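# Swing the coffee maker lid fully open, then release

## Task

Raise the coffee maker's lid until it is open as far as it goes, and finish with neither hand nor arm in contact with the coffee maker.

## Robot and tools

ROBOT. Two arms, left_arm and right_arm, each ending in a five-finger hand: right_arm has a right hand, left_arm a mirrored left hand (a reference page shows the left hand). Bases in the scene frame: left_arm near (+0.039, +0.337, 0) m, right_arm near (+0.040, -0.339, 0) m, both facing +x. A camera stand sits behind the arms. Loose objects may occasionally get a small push from outside.

FRAME. Everything is in the scene frame: origin at table-top height midway between the bases, +z up, +x out over the table, +y toward left_arm. Arm names are not image sides. Each arm's hand point sits 0.05 m in front of the palm and 0.15 m from the wrist face toward the fingertips. Its +z runs along straight fingers, +y out of the palm; +x crosses the palm away from the thumb on the right hand, toward the thumb on the left. Straight fingers extend 0.06-0.07 m past the point and lie 0.06 m behind it (-y). A wrist bracket on the little-finger side can strike things. Reported positions can be a few cm off.

THE 28-NUMBER ROW (all values in [-1, 1], one row covers both arms): left dx, dy, dz, rx, ry, rz; left little, ring, middle, index, thumb_bend, thumb_turn; left force_limit, speed; then the same 14 for the right arm. dx..rz are an offset, not a pose: measured from that arm's Hand target at the start of the action or move, along scene axes; 1.0 = 0.6 m or 180 degrees; rx, ry, rz form a single rotation vector, turning about the Hand target's position. Every row in a list counts from that same start, not from the row before. Sending six zeros re-requests the current Hand target. Finger numbers are absolute targets: +1 open/straight, -1 curled; thumb_turn +1 beside the palm, -1 across it. force_limit maps -1..+1 to about 0..10 N (thumb motors up to 15 N); speed rises linearly to full at +0.48. Hand numbers are never 'no change': to keep a hand as is, resend its last executed eight numbers (or, if none yet, its hand_measured six plus hand_force_limit and hand_speed).

TOOLS.
execute_actions(actions, cameras): actions is a list of actions; each action is up to 15 rows, one per 1/30 s step, the last row held to fill 15 steps. An empty list returns state and all camera images. cameras: names, ["all"], [] or null.
move(target, speed, blend, blocking, cameras): target is one 28-number row or up to 15 rows, all offsets from the Hand targets at the move's start; the hand point travels straight toward each. speed in m/s, 0.002-4.3 (default 0.25), one value or one per target; turning limited to twice that in rad/s. blend in m rounds corners (0 = stop at each). blocking=false returns after about 0.5 s while motion continues. A move is capped at 10 s. Result adds a 'move:' line: done, off_target, moving, held, fault, plus limits such as paced or held.
wait(seconds 0-10, cameras): lets time pass holding commands; a running move continues.
stop(cameras): brakes a running move.
zoom_image(camera, region [x0,y0,x1,y1] px, max 504x504): enlarges part of the newest image from cam_head_left, cam_head_right, cam_high, cam_left_wrist or cam_right_wrist (each 672x504).
show_instructions(): shows the reference pages.
finished_scene(scene): ends the current scene irreversibly; scene is its number (integer 1 to 3).

RESULTS. Each arm reports end_effector_position (m) and end_effector_quat_wxyz, Hand target (the last commanded pose after clipping; next offsets start here), joint positions, velocities (may read 'within noise'), joint torques (include gravity; numbers 3 and 4 wrap at ±28 N m), motor temperatures, and hand lines: hand_measured, hand_stopped_by (moving, target, force, stalled, fault), hand_load_n (positive = finger pushed open), hand_force_limit, hand_speed, each in motor order. Action-call results also list some step positions.

BEHAVIOUR. The arm tracks loosely: the hand often rests 1-3 cm (sometimes 5 cm) short, usually low, with no contact; a later action re-requests the target, and you can add the missing distance as an offset. Commanded orientation is clipped to within 40 degrees of the current one each step. A blocked arm keeps pressing; to relieve it, command a target back beyond the hand point. Avoid paths passing near an arm's own base (they can flip its shoulder) and keep the wrist away from the first joint's axis. Moves don't avoid obstacles or the other arm; faster means harder contacts.

AVOID. Hard hits, slams, strong pushes, contact or squeezing between the two hands, knocking anything off or out of the work area, heavy finger loads, and long stretched or blocked poses that heat motors (85 °C warns, 100 °C drops the arm). For the lid, hook or pinch its edge gently, swing it to its full-open stop without forcing past it, then open the fingers and back away so nothing touches the machine.

Each tool is called after "Request:" in YAML: its name, and indented under it one key for each argument.

Reference images:

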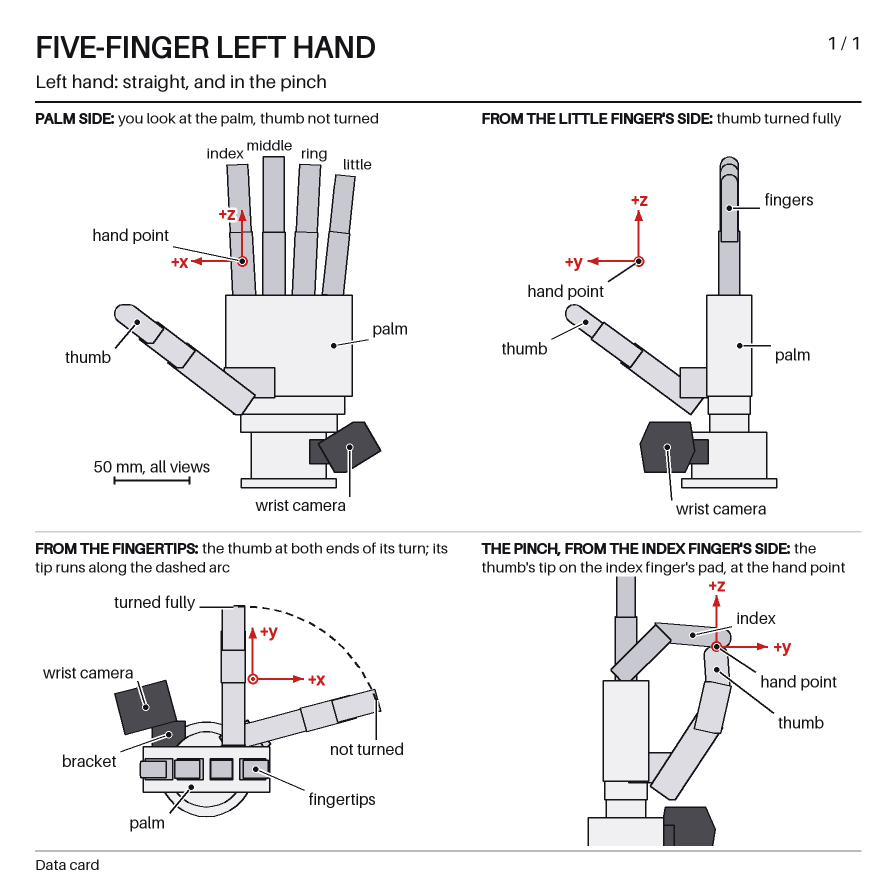

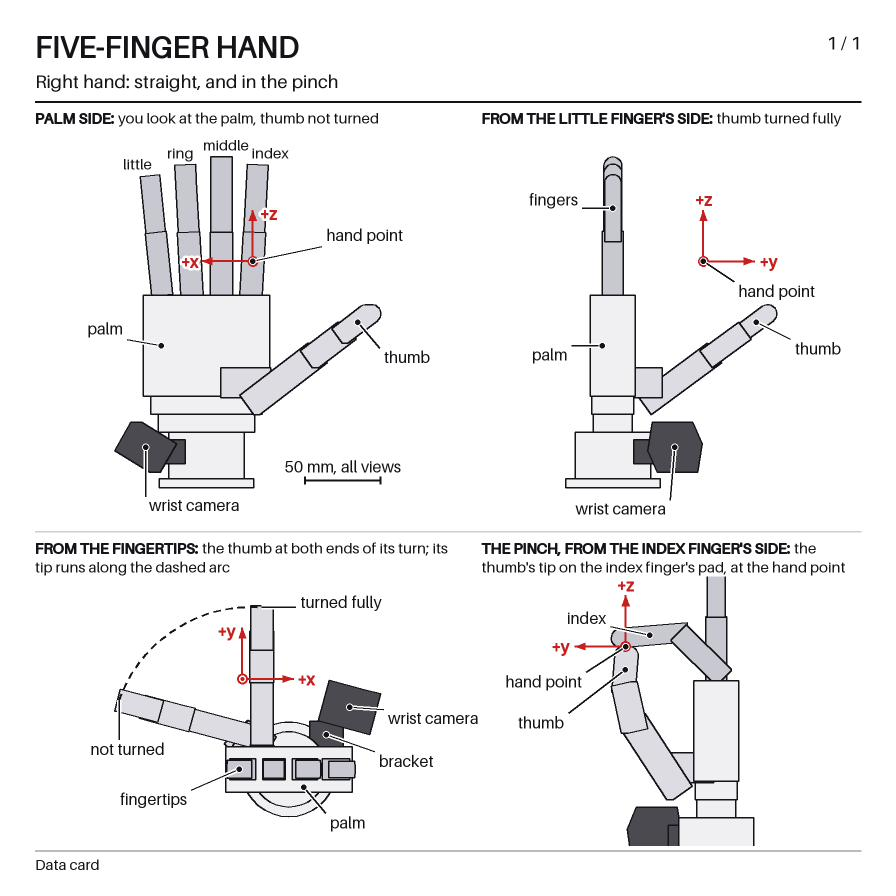

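## Session

Request:
execute_actions:
  actions: []

Request:
zoom_image:
  camera: "cam_head_left"
  region: [240, 120, 440, 320]

Request:
zoom_image:
  camera: "cam_head_right"
  region: [240, 120, 440, 320]

Request:
zoom_image:
  camera: "cam_high"
  region: [150, 130, 350, 310]

Scene clock: 0.00 s.
left_arm: end_effector_position=(+0.2464, +0.1713, +0.2730) hand_measured=(+1.000, +1.000, +1.000, +1.000, +1.000, +1.000) hand_load_n=(+0.0, +0.0, +0.0, +0.0, +0.0, +0.0) hand_stopped_by=(target, target, target, target, target, target) hand_force_limit=0.00 hand_speed=-0.80 end_effector_quat_wxyz=(-0.202, +0.874, -0.427, +0.112) | right_arm: end_effector_position=(+0.5078, -0.3652, +0.3362) hand_measured=(+1.000, +1.000, +1.000, +1.000, +1.000, +1.000) hand_load_n=(+0.0, +0.0, +0.0, +0.0, +0.0, +0.0) hand_stopped_by=(target, target, target, target, target, target) hand_force_limit=0.00 hand_speed=-0.80 end_effector_quat_wxyz=(+0.009, +0.589, -0.396, +0.705)
Joint positions: left_arm=[-0.802 0.912 1.109 -1.678 -0.458 -1.419] | right_arm=[0.324 1.081 0.817 0.252 0.935 -0.984]
Joint velocities: within noise
Joint torques (N m): no reading
Motor temperatures (°C): left_arm=[26 24 23 20 21 19] | right_arm=[27 26 24 23 21 19]
Heat: left arm: hottest waist 26 °C; right arm: hottest waist 27 °C.
Hand target: left_arm +0.2499, +0.1679, +0.2833; -0.198, +0.875, -0.424, +0.123 | right_arm +0.5120, -0.3637, +0.3514; +0.000, +0.578, -0.399, +0.711

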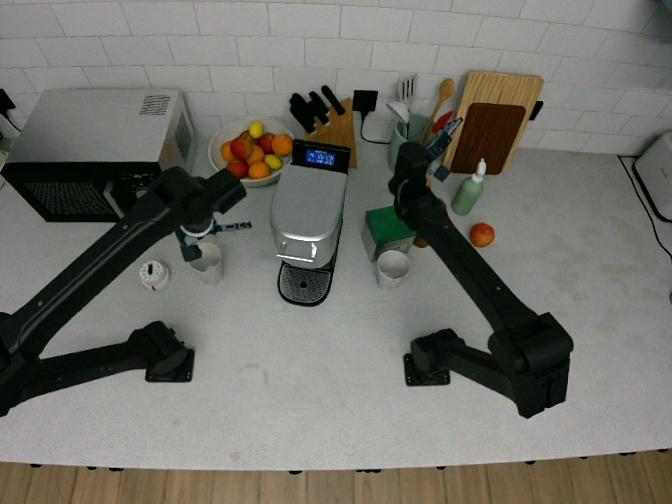

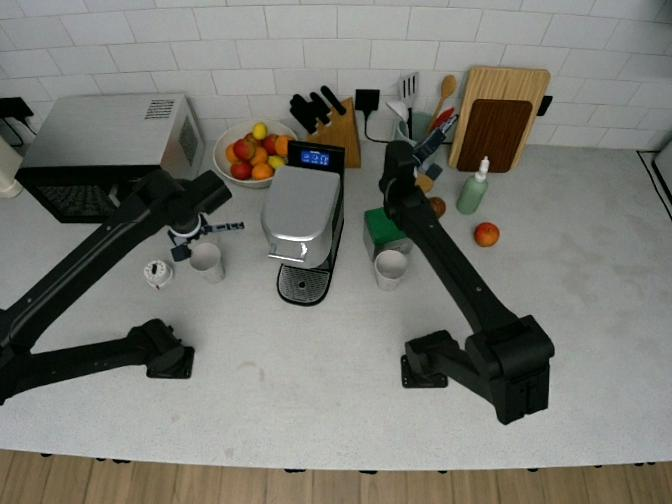

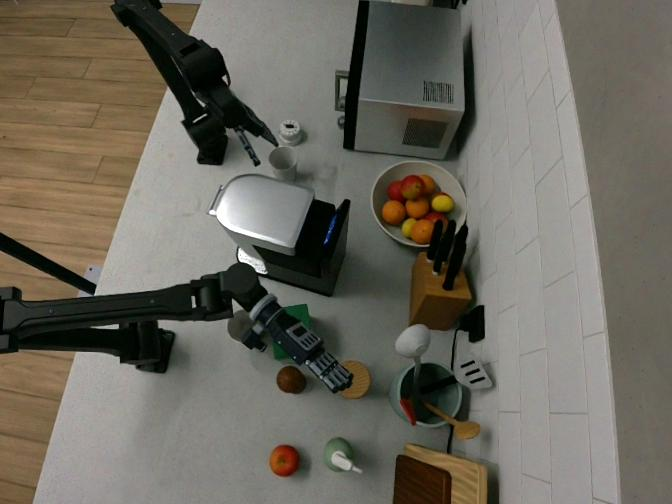

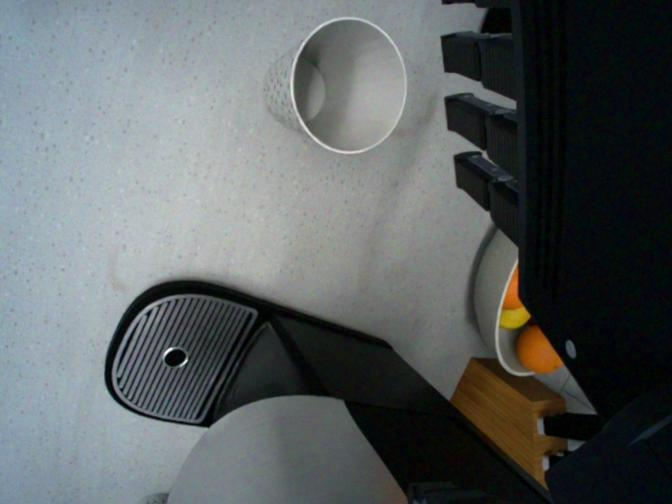

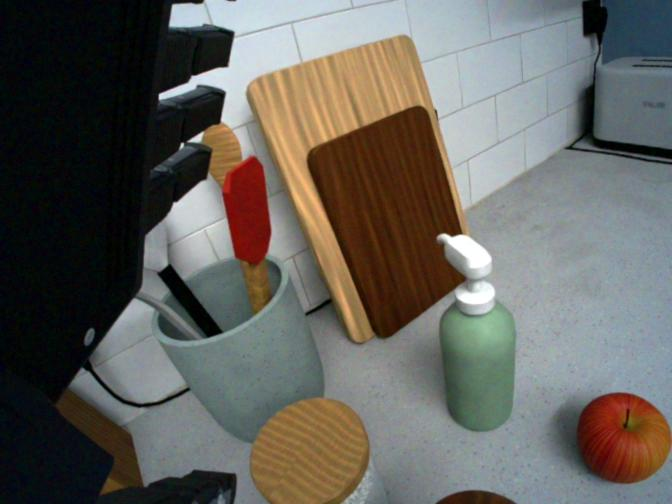

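Scaled by 2.520 from the camera's 672x504 image, which has a finer 960x720 frame.

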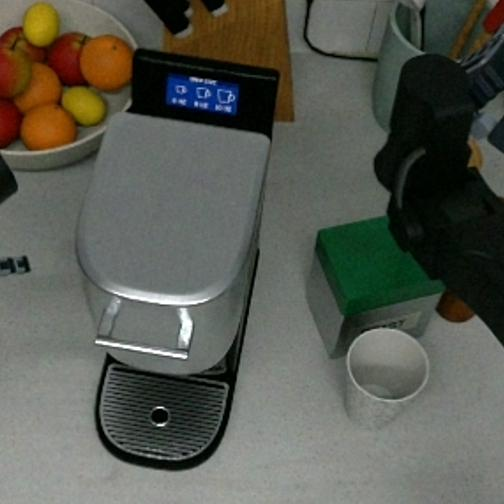

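Scaled by 2.520 from the camera's 672x504 image, which has a finer 960x720 frame.

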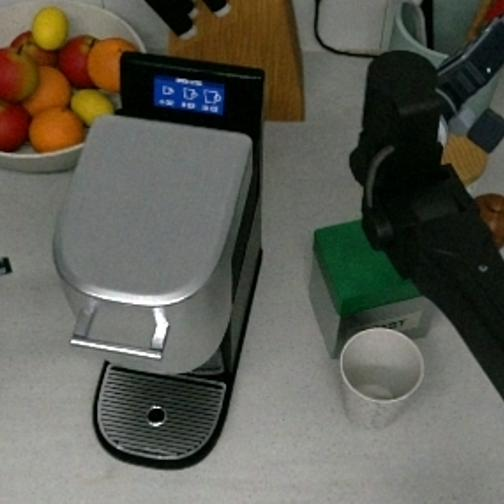

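Scaled by 2.520 from the camera's 672x504 image, which has a finer 960x720 frame.

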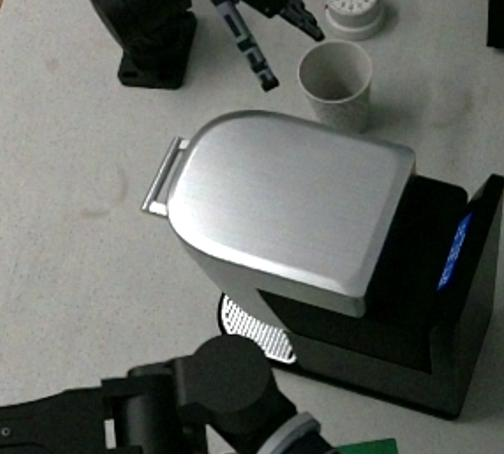

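Request:
move:
  target:
    - [0.04,0.125,0.017,0,0,0.12,1,1,1,1,1,1,0,-0.8,-0.487,0.156,0.115,0.399,0.176,0.117,1,1,1,1,1,-1,0,0]
    - [0.083,0.25,0.033,0,0,0.24,1,1,1,1,1,1,0,-0.8,-0.72,0.54,0.048,0.798,0.352,0.234,1,1,1,1,1,-1,0,0]
    - [0.083,0.25,0.033,0,0,0.24,1,1,1,1,1,1,0,-0.8,-0.695,0.627,-0.165,0.798,0.352,0.234,1,1,1,1,1,-1,0,0]
  speed: [0.45,0.45,0.25]
  blend: [0.05,0.03,0]
  cameras: ["cam_head_left","cam_head_right","cam_high"]

Request:
zoom_image:
  camera: "cam_head_left"
  region: [240, 180, 420, 320]

Request:
zoom_image:
  camera: "cam_head_right"
  region: [240, 180, 420, 320]

Request:
zoom_image:
  camera: "cam_high"
  region: [130, 130, 310, 270]

Scene clock: 8.33 s.
left_arm: end_effector_position=(+0.2937, +0.3175, +0.2889) hand_measured=(+1.000, +1.000, +1.000, +1.000, +1.000, +1.000) hand_load_n=(-0.5, +0.0, +0.0, +0.0, +0.0, +0.0) hand_stopped_by=(target, target, target, target, target, target) hand_force_limit=0.00 hand_speed=-0.80 end_effector_quat_wxyz=(-0.211, +0.969, -0.105, +0.079) | right_arm: end_effector_position=(+0.1007, +0.0126, +0.2551) hand_measured=(+1.000, +1.000, +1.000, +1.000, +1.000, -1.000) hand_load_n=(+0.0, +0.0, +0.0, +0.0, +0.0, +0.0) hand_stopped_by=(target, target, target, target, target, target) hand_force_limit=0.00 hand_speed=0.00 end_effector_quat_wxyz=(+0.539, -0.465, +0.534, +0.455)
Joint positions: left_arm=[-0.198 0.844 1.109 -1.695 -0.434 -1.498] | right_arm=[1.022 0.705 0.149 0.553 -0.389 1.555]
Joint torques (N m): left_arm=[2.55 -2.14 9.87 0.02 -0.31 -0.07] | right_arm=[2.9 2.84 8.35 2.73 0.18 0.13]
Heat: left arm: hottest waist 26 °C; right arm: hottest waist 27 °C.
Hand target: left_arm +0.2996, +0.3179, +0.3031; -0.230, +0.970, -0.072, +0.042 | right_arm +0.0949, +0.0124, +0.2524; +0.533, -0.464, +0.534, +0.464
Off the commanded pose: left_arm 0.015 m, 6 deg | right_arm 0.006 m, 1 deg.
joint sent to its limit (left arm) — joint 4 (wrist pitch), lower limit. The joint targets are off in orientation, not in position.
move: off_target (left_arm)
Images, in order (width x height): cam_head_left 672x504, cam_head_right 672x504, cam_high 672x504.

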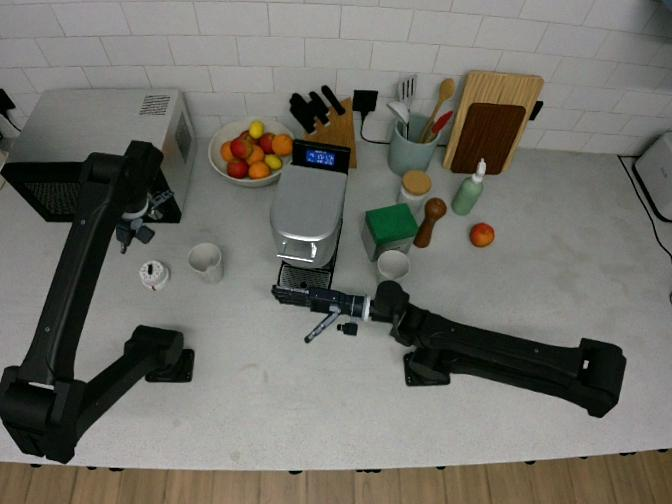

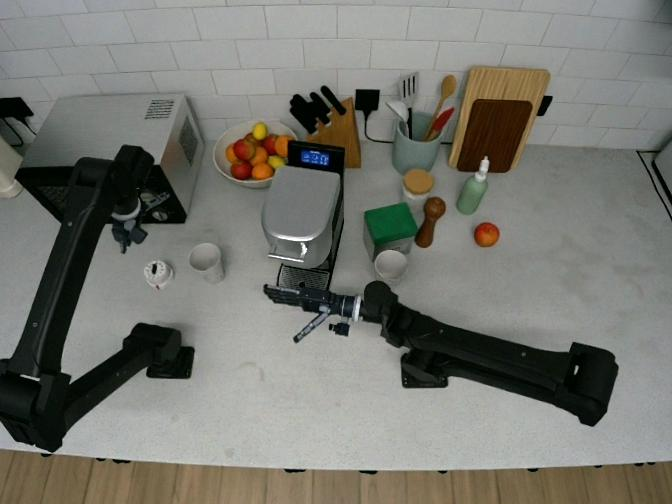

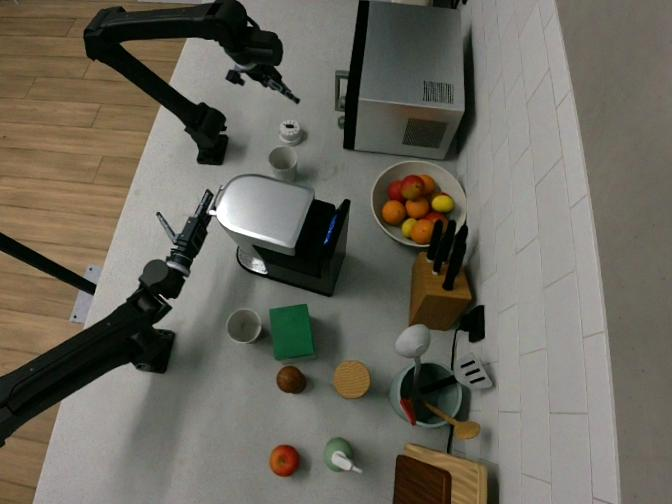

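Scaled by 2.800 from the camera's 672x504 image, which has a finer 960x720 frame.

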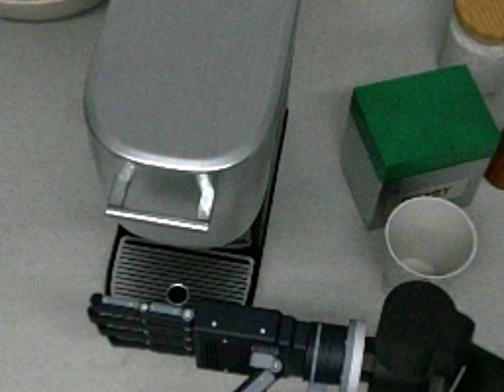

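Scaled by 2.800 from the camera's 672x504 image, which has a finer 960x720 frame.

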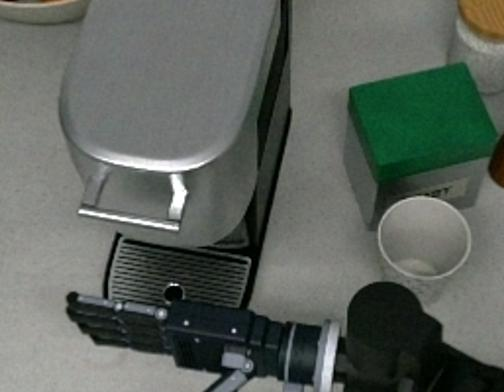

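Scaled by 2.800 from the camera's 672x504 image, which has a finer 960x720 frame.

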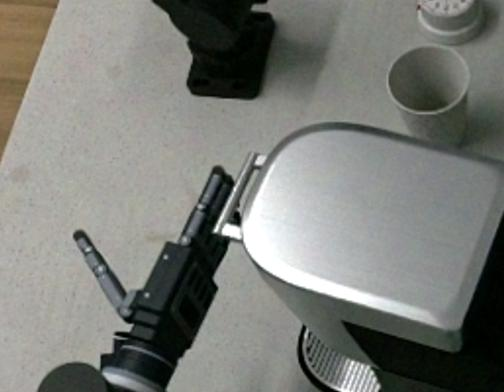

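Request:
move:
  target: [0,0,0,0,0,0,1,1,1,1,1,1,0,-0.8,0.1285,-0.0073,0.0627,0,0,0,1,1,1,1,1,-1,0,0]
  speed: 0.12
  cameras: ["cam_head_left","cam_head_right","cam_high"]

Request:
zoom_image:
  camera: "cam_head_left"
  region: [240, 210, 380, 310]

Request:
zoom_image:
  camera: "cam_head_right"
  region: [240, 210, 380, 310]

Request:
zoom_image:
  camera: "cam_high"
  region: [150, 150, 290, 250]

Scene clock: 10.07 s.
left_arm: end_effector_position=(+0.2937, +0.3175, +0.2889) hand_measured=(+1.000, +1.000, +1.000, +1.000, +1.000, +1.000) hand_load_n=(+0.0, +0.0, +0.0, +0.5, +0.0, +0.0) hand_stopped_by=(target, target, target, target, target, target) hand_force_limit=0.00 hand_speed=-0.80 end_effector_quat_wxyz=(-0.211, +0.969, -0.105, +0.079) | right_arm: end_effector_position=(+0.1579, +0.0010, +0.2627) hand_measured=(+1.000, +1.000, +1.000, +1.000, +1.000, -1.000) hand_load_n=(+0.0, +0.0, +0.0, +0.0, +0.0, -0.5) hand_stopped_by=(target, target, target, target, target, target) hand_force_limit=0.00 hand_speed=0.00 end_effector_quat_wxyz=(+0.516, -0.472, +0.545, +0.463)
Joint positions: left_arm=[-0.198 0.844 1.109 -1.695 -0.434 -1.498] | right_arm=[0.734 0.828 0.235 0.542 -0.705 1.555]
Joint torques (N m): left_arm=[2.55 -2.14 9.87 0.02 -0.31 -0.07] | right_arm=[-0.09 1.61 13.56 1.58 -0.04 0.14]
Heat: left arm: hottest waist 26 °C; right arm: hottest waist 27 °C.
Hand target: left_arm +0.2996, +0.3179, +0.3031; -0.230, +0.970, -0.072, +0.042 | right_arm +0.1720, +0.0081, +0.2900; +0.533, -0.464, +0.534, +0.464
Off the commanded pose: left_arm 0.015 m, 6 deg | right_arm 0.032 m, 2 deg.
joint sent to its limit (left arm) — joint 4 (wrist pitch), lower limit. The joint targets are off in orientation, not in position.
move: off_target (left_arm, right_arm)
Images, in order (width x height): cam_head_left 672x504, cam_head_right 672x504, cam_high 672x504.

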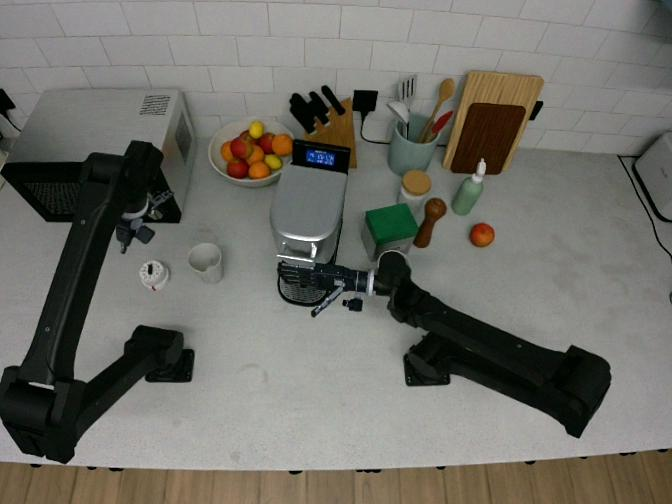

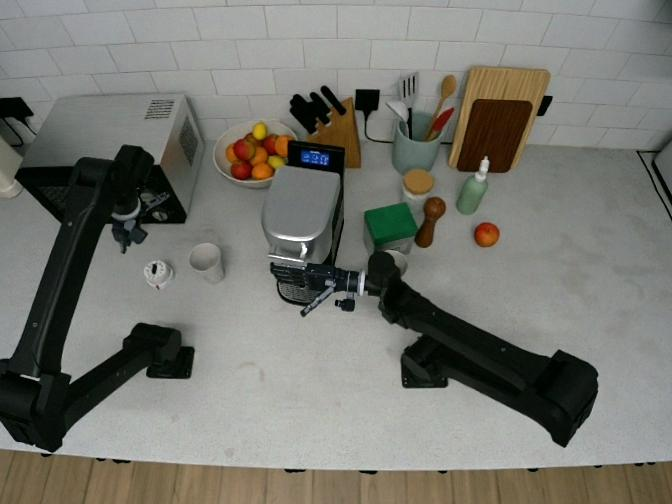

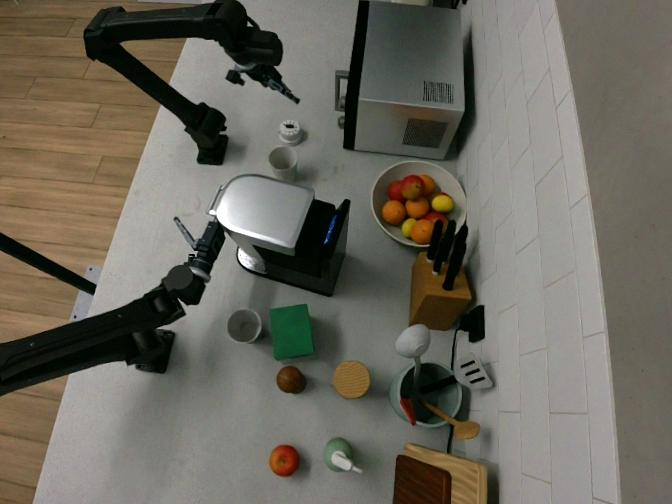

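Scaled by 3.600 from the camera's 672x504 image, which has a finer 960x720 frame.

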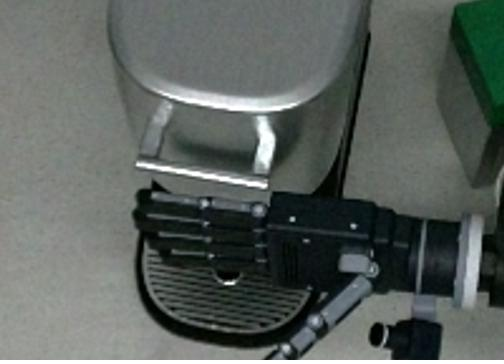

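Scaled by 3.600 from the camera's 672x504 image, which has a finer 960x720 frame.

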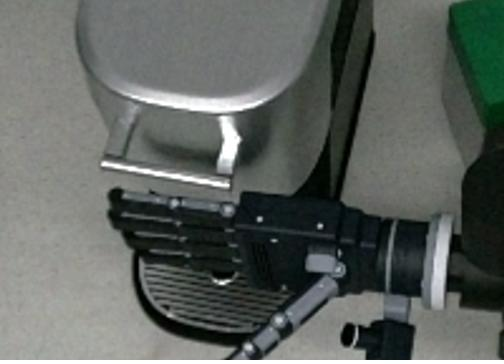

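Scaled by 3.600 from the camera's 672x504 image, which has a finer 960x720 frame.

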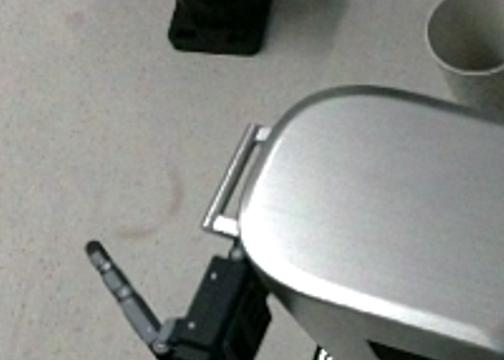

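Request:
move:
  target:
    - [0,0,0,0,0,0,1,1,1,1,1,1,0,-0.8,0.003,0,0.1597,0,0,0,1,1,1,1,1,-1,0,0]
    - [0,0,0,0,0,0,1,1,1,1,1,1,0,-0.8,0.0167,-0.0017,0.25,0,0,0,1,1,1,1,1,-1,0,0]
  speed: 0.12
  blend: [0.02,0]
  cameras: ["cam_head_left","cam_high"]

Request:
zoom_image:
  camera: "cam_head_left"
  region: [240, 130, 420, 310]

Request:
zoom_image:
  camera: "cam_high"
  region: [130, 110, 330, 290]

Scene clock: 12.70 s.
left_arm: end_effector_position=(+0.2937, +0.3175, +0.2889) hand_measured=(+1.000, +1.000, +1.000, +1.000, +1.000, +1.000) hand_load_n=(+0.0, +0.0, +0.0, +0.0, +0.0, +0.0) hand_stopped_by=(target, target, target, target, target, target) hand_force_limit=0.00 hand_speed=-0.80 end_effector_quat_wxyz=(-0.211, +0.969, -0.105, +0.079) | right_arm: end_effector_position=(+0.1737, +0.0061, +0.4036) hand_measured=(+1.000, +1.000, +1.000, +1.000, +1.000, -1.000) hand_load_n=(+0.0, +0.0, +0.0, +0.0, +0.0, +0.0) hand_stopped_by=(target, target, target, target, target, target) hand_force_limit=0.00 hand_speed=0.00 end_effector_quat_wxyz=(+0.512, -0.469, +0.548, +0.466)
Joint positions: left_arm=[-0.198 0.844 1.109 -1.695 -0.434 -1.498] | right_arm=[0.703 0.672 0.577 0.04 -0.738 1.563]
Joint torques (N m): left_arm=[2.55 -2.14 9.87 0.03 -0.31 -0.07] | right_arm=[0.26 1.73 16.09 1.36 -0.01 0.12]
Heat: left arm: hottest waist 26 °C; right arm: hottest waist 27 °C.
Hand target: left_arm +0.2996, +0.3179, +0.3031; -0.230, +0.970, -0.072, +0.042 | right_arm +0.1821, +0.0070, +0.4401; +0.534, -0.464, +0.534, +0.464
Off the commanded pose: left_arm 0.015 m, 6 deg | right_arm 0.037 m, 3 deg.
joint sent to its limit (left arm) — joint 4 (wrist pitch), lower limit. The joint targets are off in orientation, not in position.
move: off_target (left_arm, right_arm)
Images, in order (width x height): cam_head_left 672x504, cam_high 672x504.

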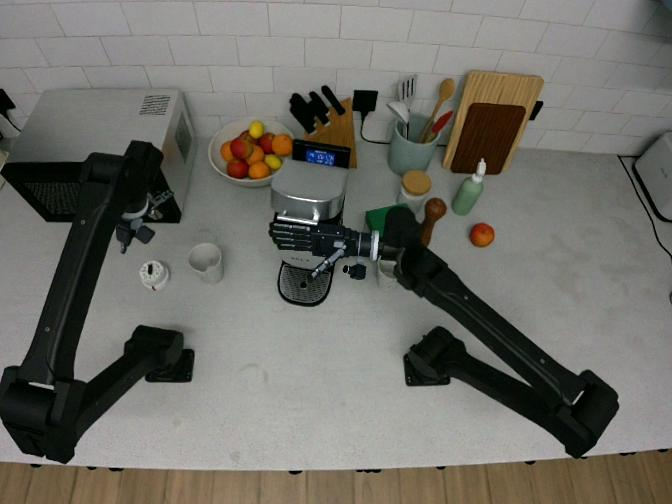

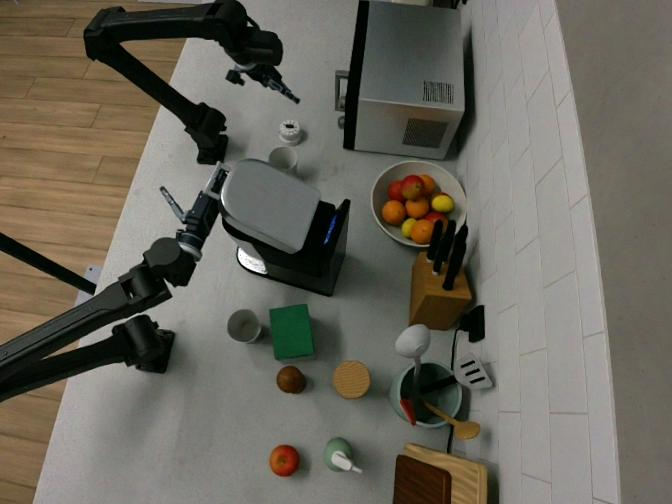

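Scaled by 2.800 from the camera's 672x504 image, which has a finer 960x720 frame.

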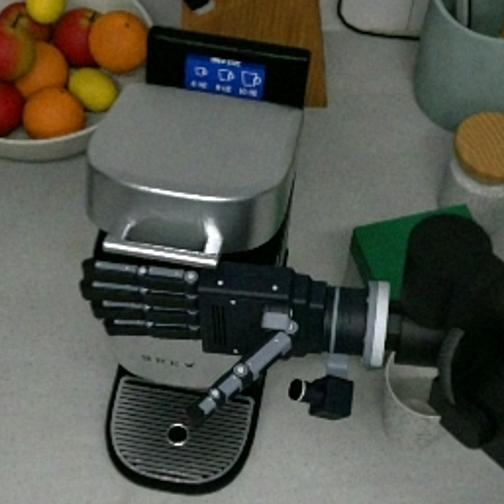

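Scaled by 2.520 from the camera's 672x504 image, which has a finer 960x720 frame.

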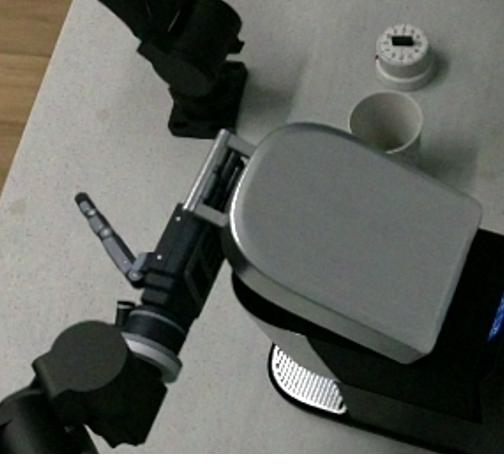

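Request:
move:
  target:
    - [0,0,0,0,0,0,1,1,1,1,1,1,0,-0.8,0.0417,-0.006,0.0817,0,0,0,1,1,1,1,1,-1,0,0]
    - [0,0,0,0,0,0,1,1,1,1,1,1,0,-0.8,0.107,-0.015,0.148,0,0,0,1,1,1,1,1,-1,0,0]
    - [0,0,0,0,0,0,1,1,1,1,1,1,0,-0.8,0.192,-0.027,0.183,0,0,0,1,1,1,1,1,-1,0,0]
  speed: [0.12,0.1,0.07]
  blend: [0.02,0.02,0]
  cameras: ["cam_head_left","cam_high"]

Request:
zoom_image:
  camera: "cam_head_left"
  region: [240, 60, 420, 240]

Request:
zoom_image:
  camera: "cam_high"
  region: [200, 140, 380, 310]

Scene clock: 15.30 s.
left_arm: end_effector_position=(+0.2937, +0.3175, +0.2889) hand_measured=(+1.000, +1.000, +1.000, +1.000, +1.000, +1.000) hand_load_n=(+0.0, +0.0, +0.0, +0.0, +0.0, +0.0) hand_stopped_by=(target, target, target, target, target, target) hand_force_limit=0.00 hand_speed=-0.80 end_effector_quat_wxyz=(-0.211, +0.969, -0.105, +0.079) | right_arm: end_effector_position=(+0.2910, -0.0061, +0.5176) hand_measured=(+1.000, +1.000, +1.000, +1.000, +1.000, -1.000) hand_load_n=(+0.0, +0.0, -0.5, +0.0, +0.0, +0.0) hand_stopped_by=(target, target, target, target, target, target) hand_force_limit=0.00 hand_speed=0.00 end_effector_quat_wxyz=(+0.514, -0.464, +0.546, +0.471)
Joint positions: left_arm=[-0.198 0.844 1.109 -1.695 -0.434 -1.498] | right_arm=[0.429 0.956 0.995 -0.091 -1.01 1.563]
Joint torques (N m): left_arm=[2.61 -2.14 9.87 0.03 -0.31 -0.07] | right_arm=[-0.21 -1.9 15.91 1.17 -0.06 0.09]
Heat: left arm: hottest waist 26 °C; right arm: hottest elbow 28 °C.
Hand target: left_arm +0.2996, +0.3179, +0.3031; -0.230, +0.970, -0.072, +0.042 | right_arm +0.2974, -0.0091, +0.5497; +0.533, -0.464, +0.534, +0.464
Off the commanded pose: left_arm 0.015 m, 6 deg | right_arm 0.033 m, 3 deg.
joint sent to its limit (left arm) — joint 4 (wrist pitch), lower limit. The joint targets are off in orientation, not in position.
move: off_target (left_arm, right_arm)
Images, in order (width x height): cam_head_left 672x504, cam_high 672x504.

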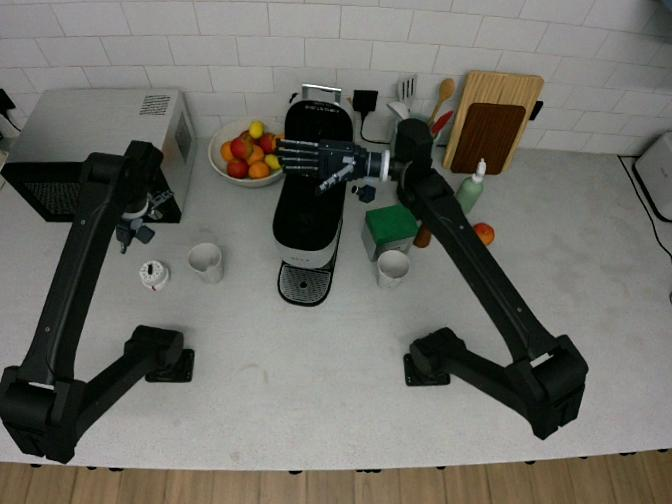

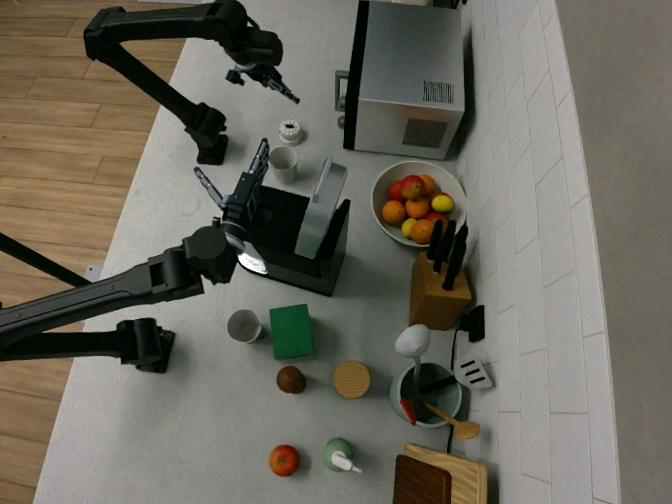

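Scaled by 2.800 from the camera's 672x504 image, which has a finer 960x720 frame.

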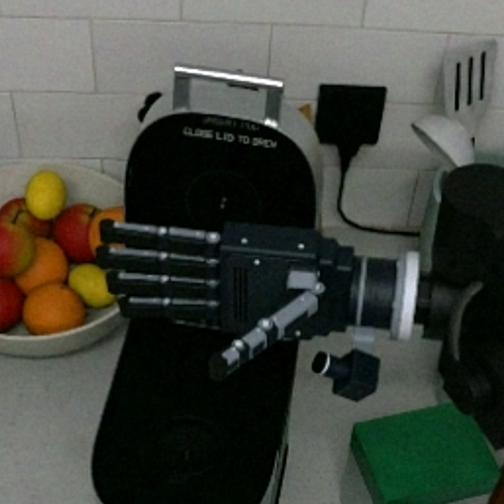

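Scaled by 2.800 from the camera's 672x504 image, which has a finer 960x720 frame.

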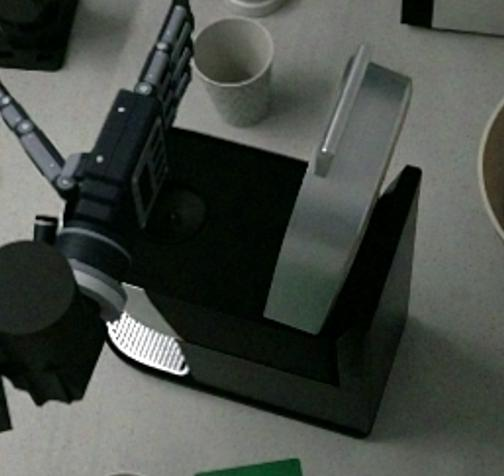

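Request:
wait:
  seconds: 0.2
  cameras: ["cam_head_left","cam_high"]

Request:
zoom_image:
  camera: "cam_high"
  region: [200, 140, 380, 310]

Scene clock: 15.73 s.
left_arm: end_effector_position=(+0.2937, +0.3175, +0.2889) hand_measured=(+1.000, +1.000, +1.000, +1.000, +1.000, +1.000) hand_load_n=(+0.0, +0.0, +0.0, +0.0, +0.0, +0.0) hand_stopped_by=(target, target, target, target, target, target) hand_force_limit=0.00 hand_speed=-0.80 end_effector_quat_wxyz=(-0.211, +0.969, -0.105, +0.079) | right_arm: end_effector_position=(+0.2910, -0.0061, +0.5180) hand_measured=(+1.000, +1.000, +1.000, +1.000, +1.000, -1.000) hand_load_n=(+0.0, +0.0, +0.5, +0.0, +0.0, +0.0) hand_stopped_by=(target, target, target, target, target, target) hand_force_limit=0.00 hand_speed=0.00 end_effector_quat_wxyz=(+0.515, -0.464, +0.546, +0.471)
Joint positions: left_arm=[-0.198 0.844 1.109 -1.695 -0.434 -1.498] | right_arm=[0.429 0.956 0.996 -0.091 -1.01 1.563]
Joint torques (N m): left_arm=[2.55 -2.14 9.87 0.03 -0.31 -0.07] | right_arm=[0.09 -2.02 15.95 1.05 -0.06 0.12]
Heat: left arm: hottest waist 26 °C; right arm: hottest elbow 28 °C.
Hand target: left_arm +0.2996, +0.3179, +0.3031; -0.230, +0.970, -0.072, +0.042 | right_arm +0.2974, -0.0091, +0.5499; +0.534, -0.464, +0.534, +0.463
Off the commanded pose: left_arm 0.015 m, 6 deg | right_arm 0.033 m, 3 deg.
wait: 0.20 s; at rest from the start
Images, in order (width x height): cam_head_left 672x504, cam_high 672x504.

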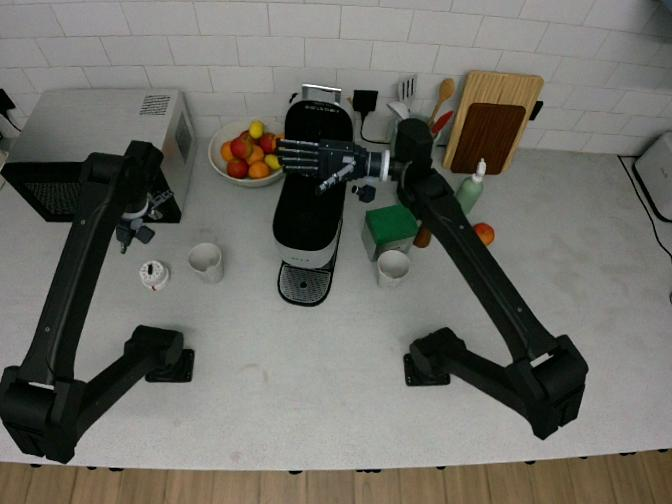

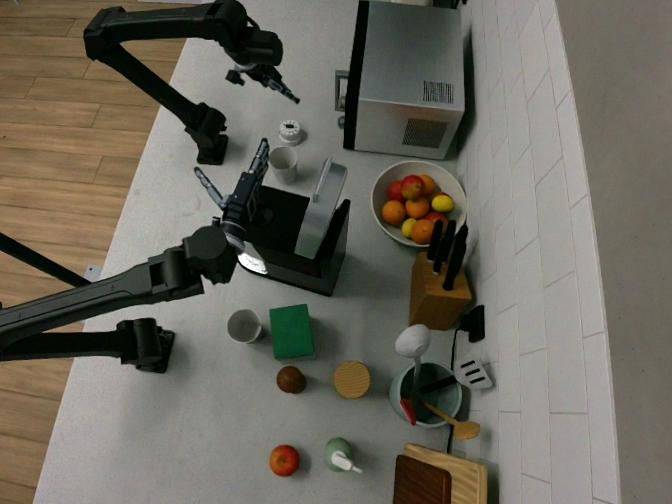

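Scaled by 2.800 from the camera's 672x504 image, which has a finer 960x720 frame.

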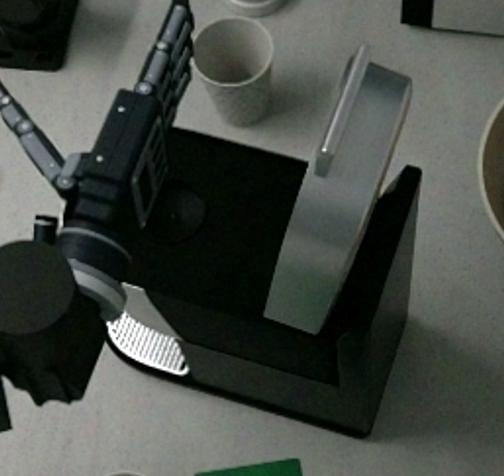

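Request:
finished_scene:
  scene: 2

The scene is finished: the task was done.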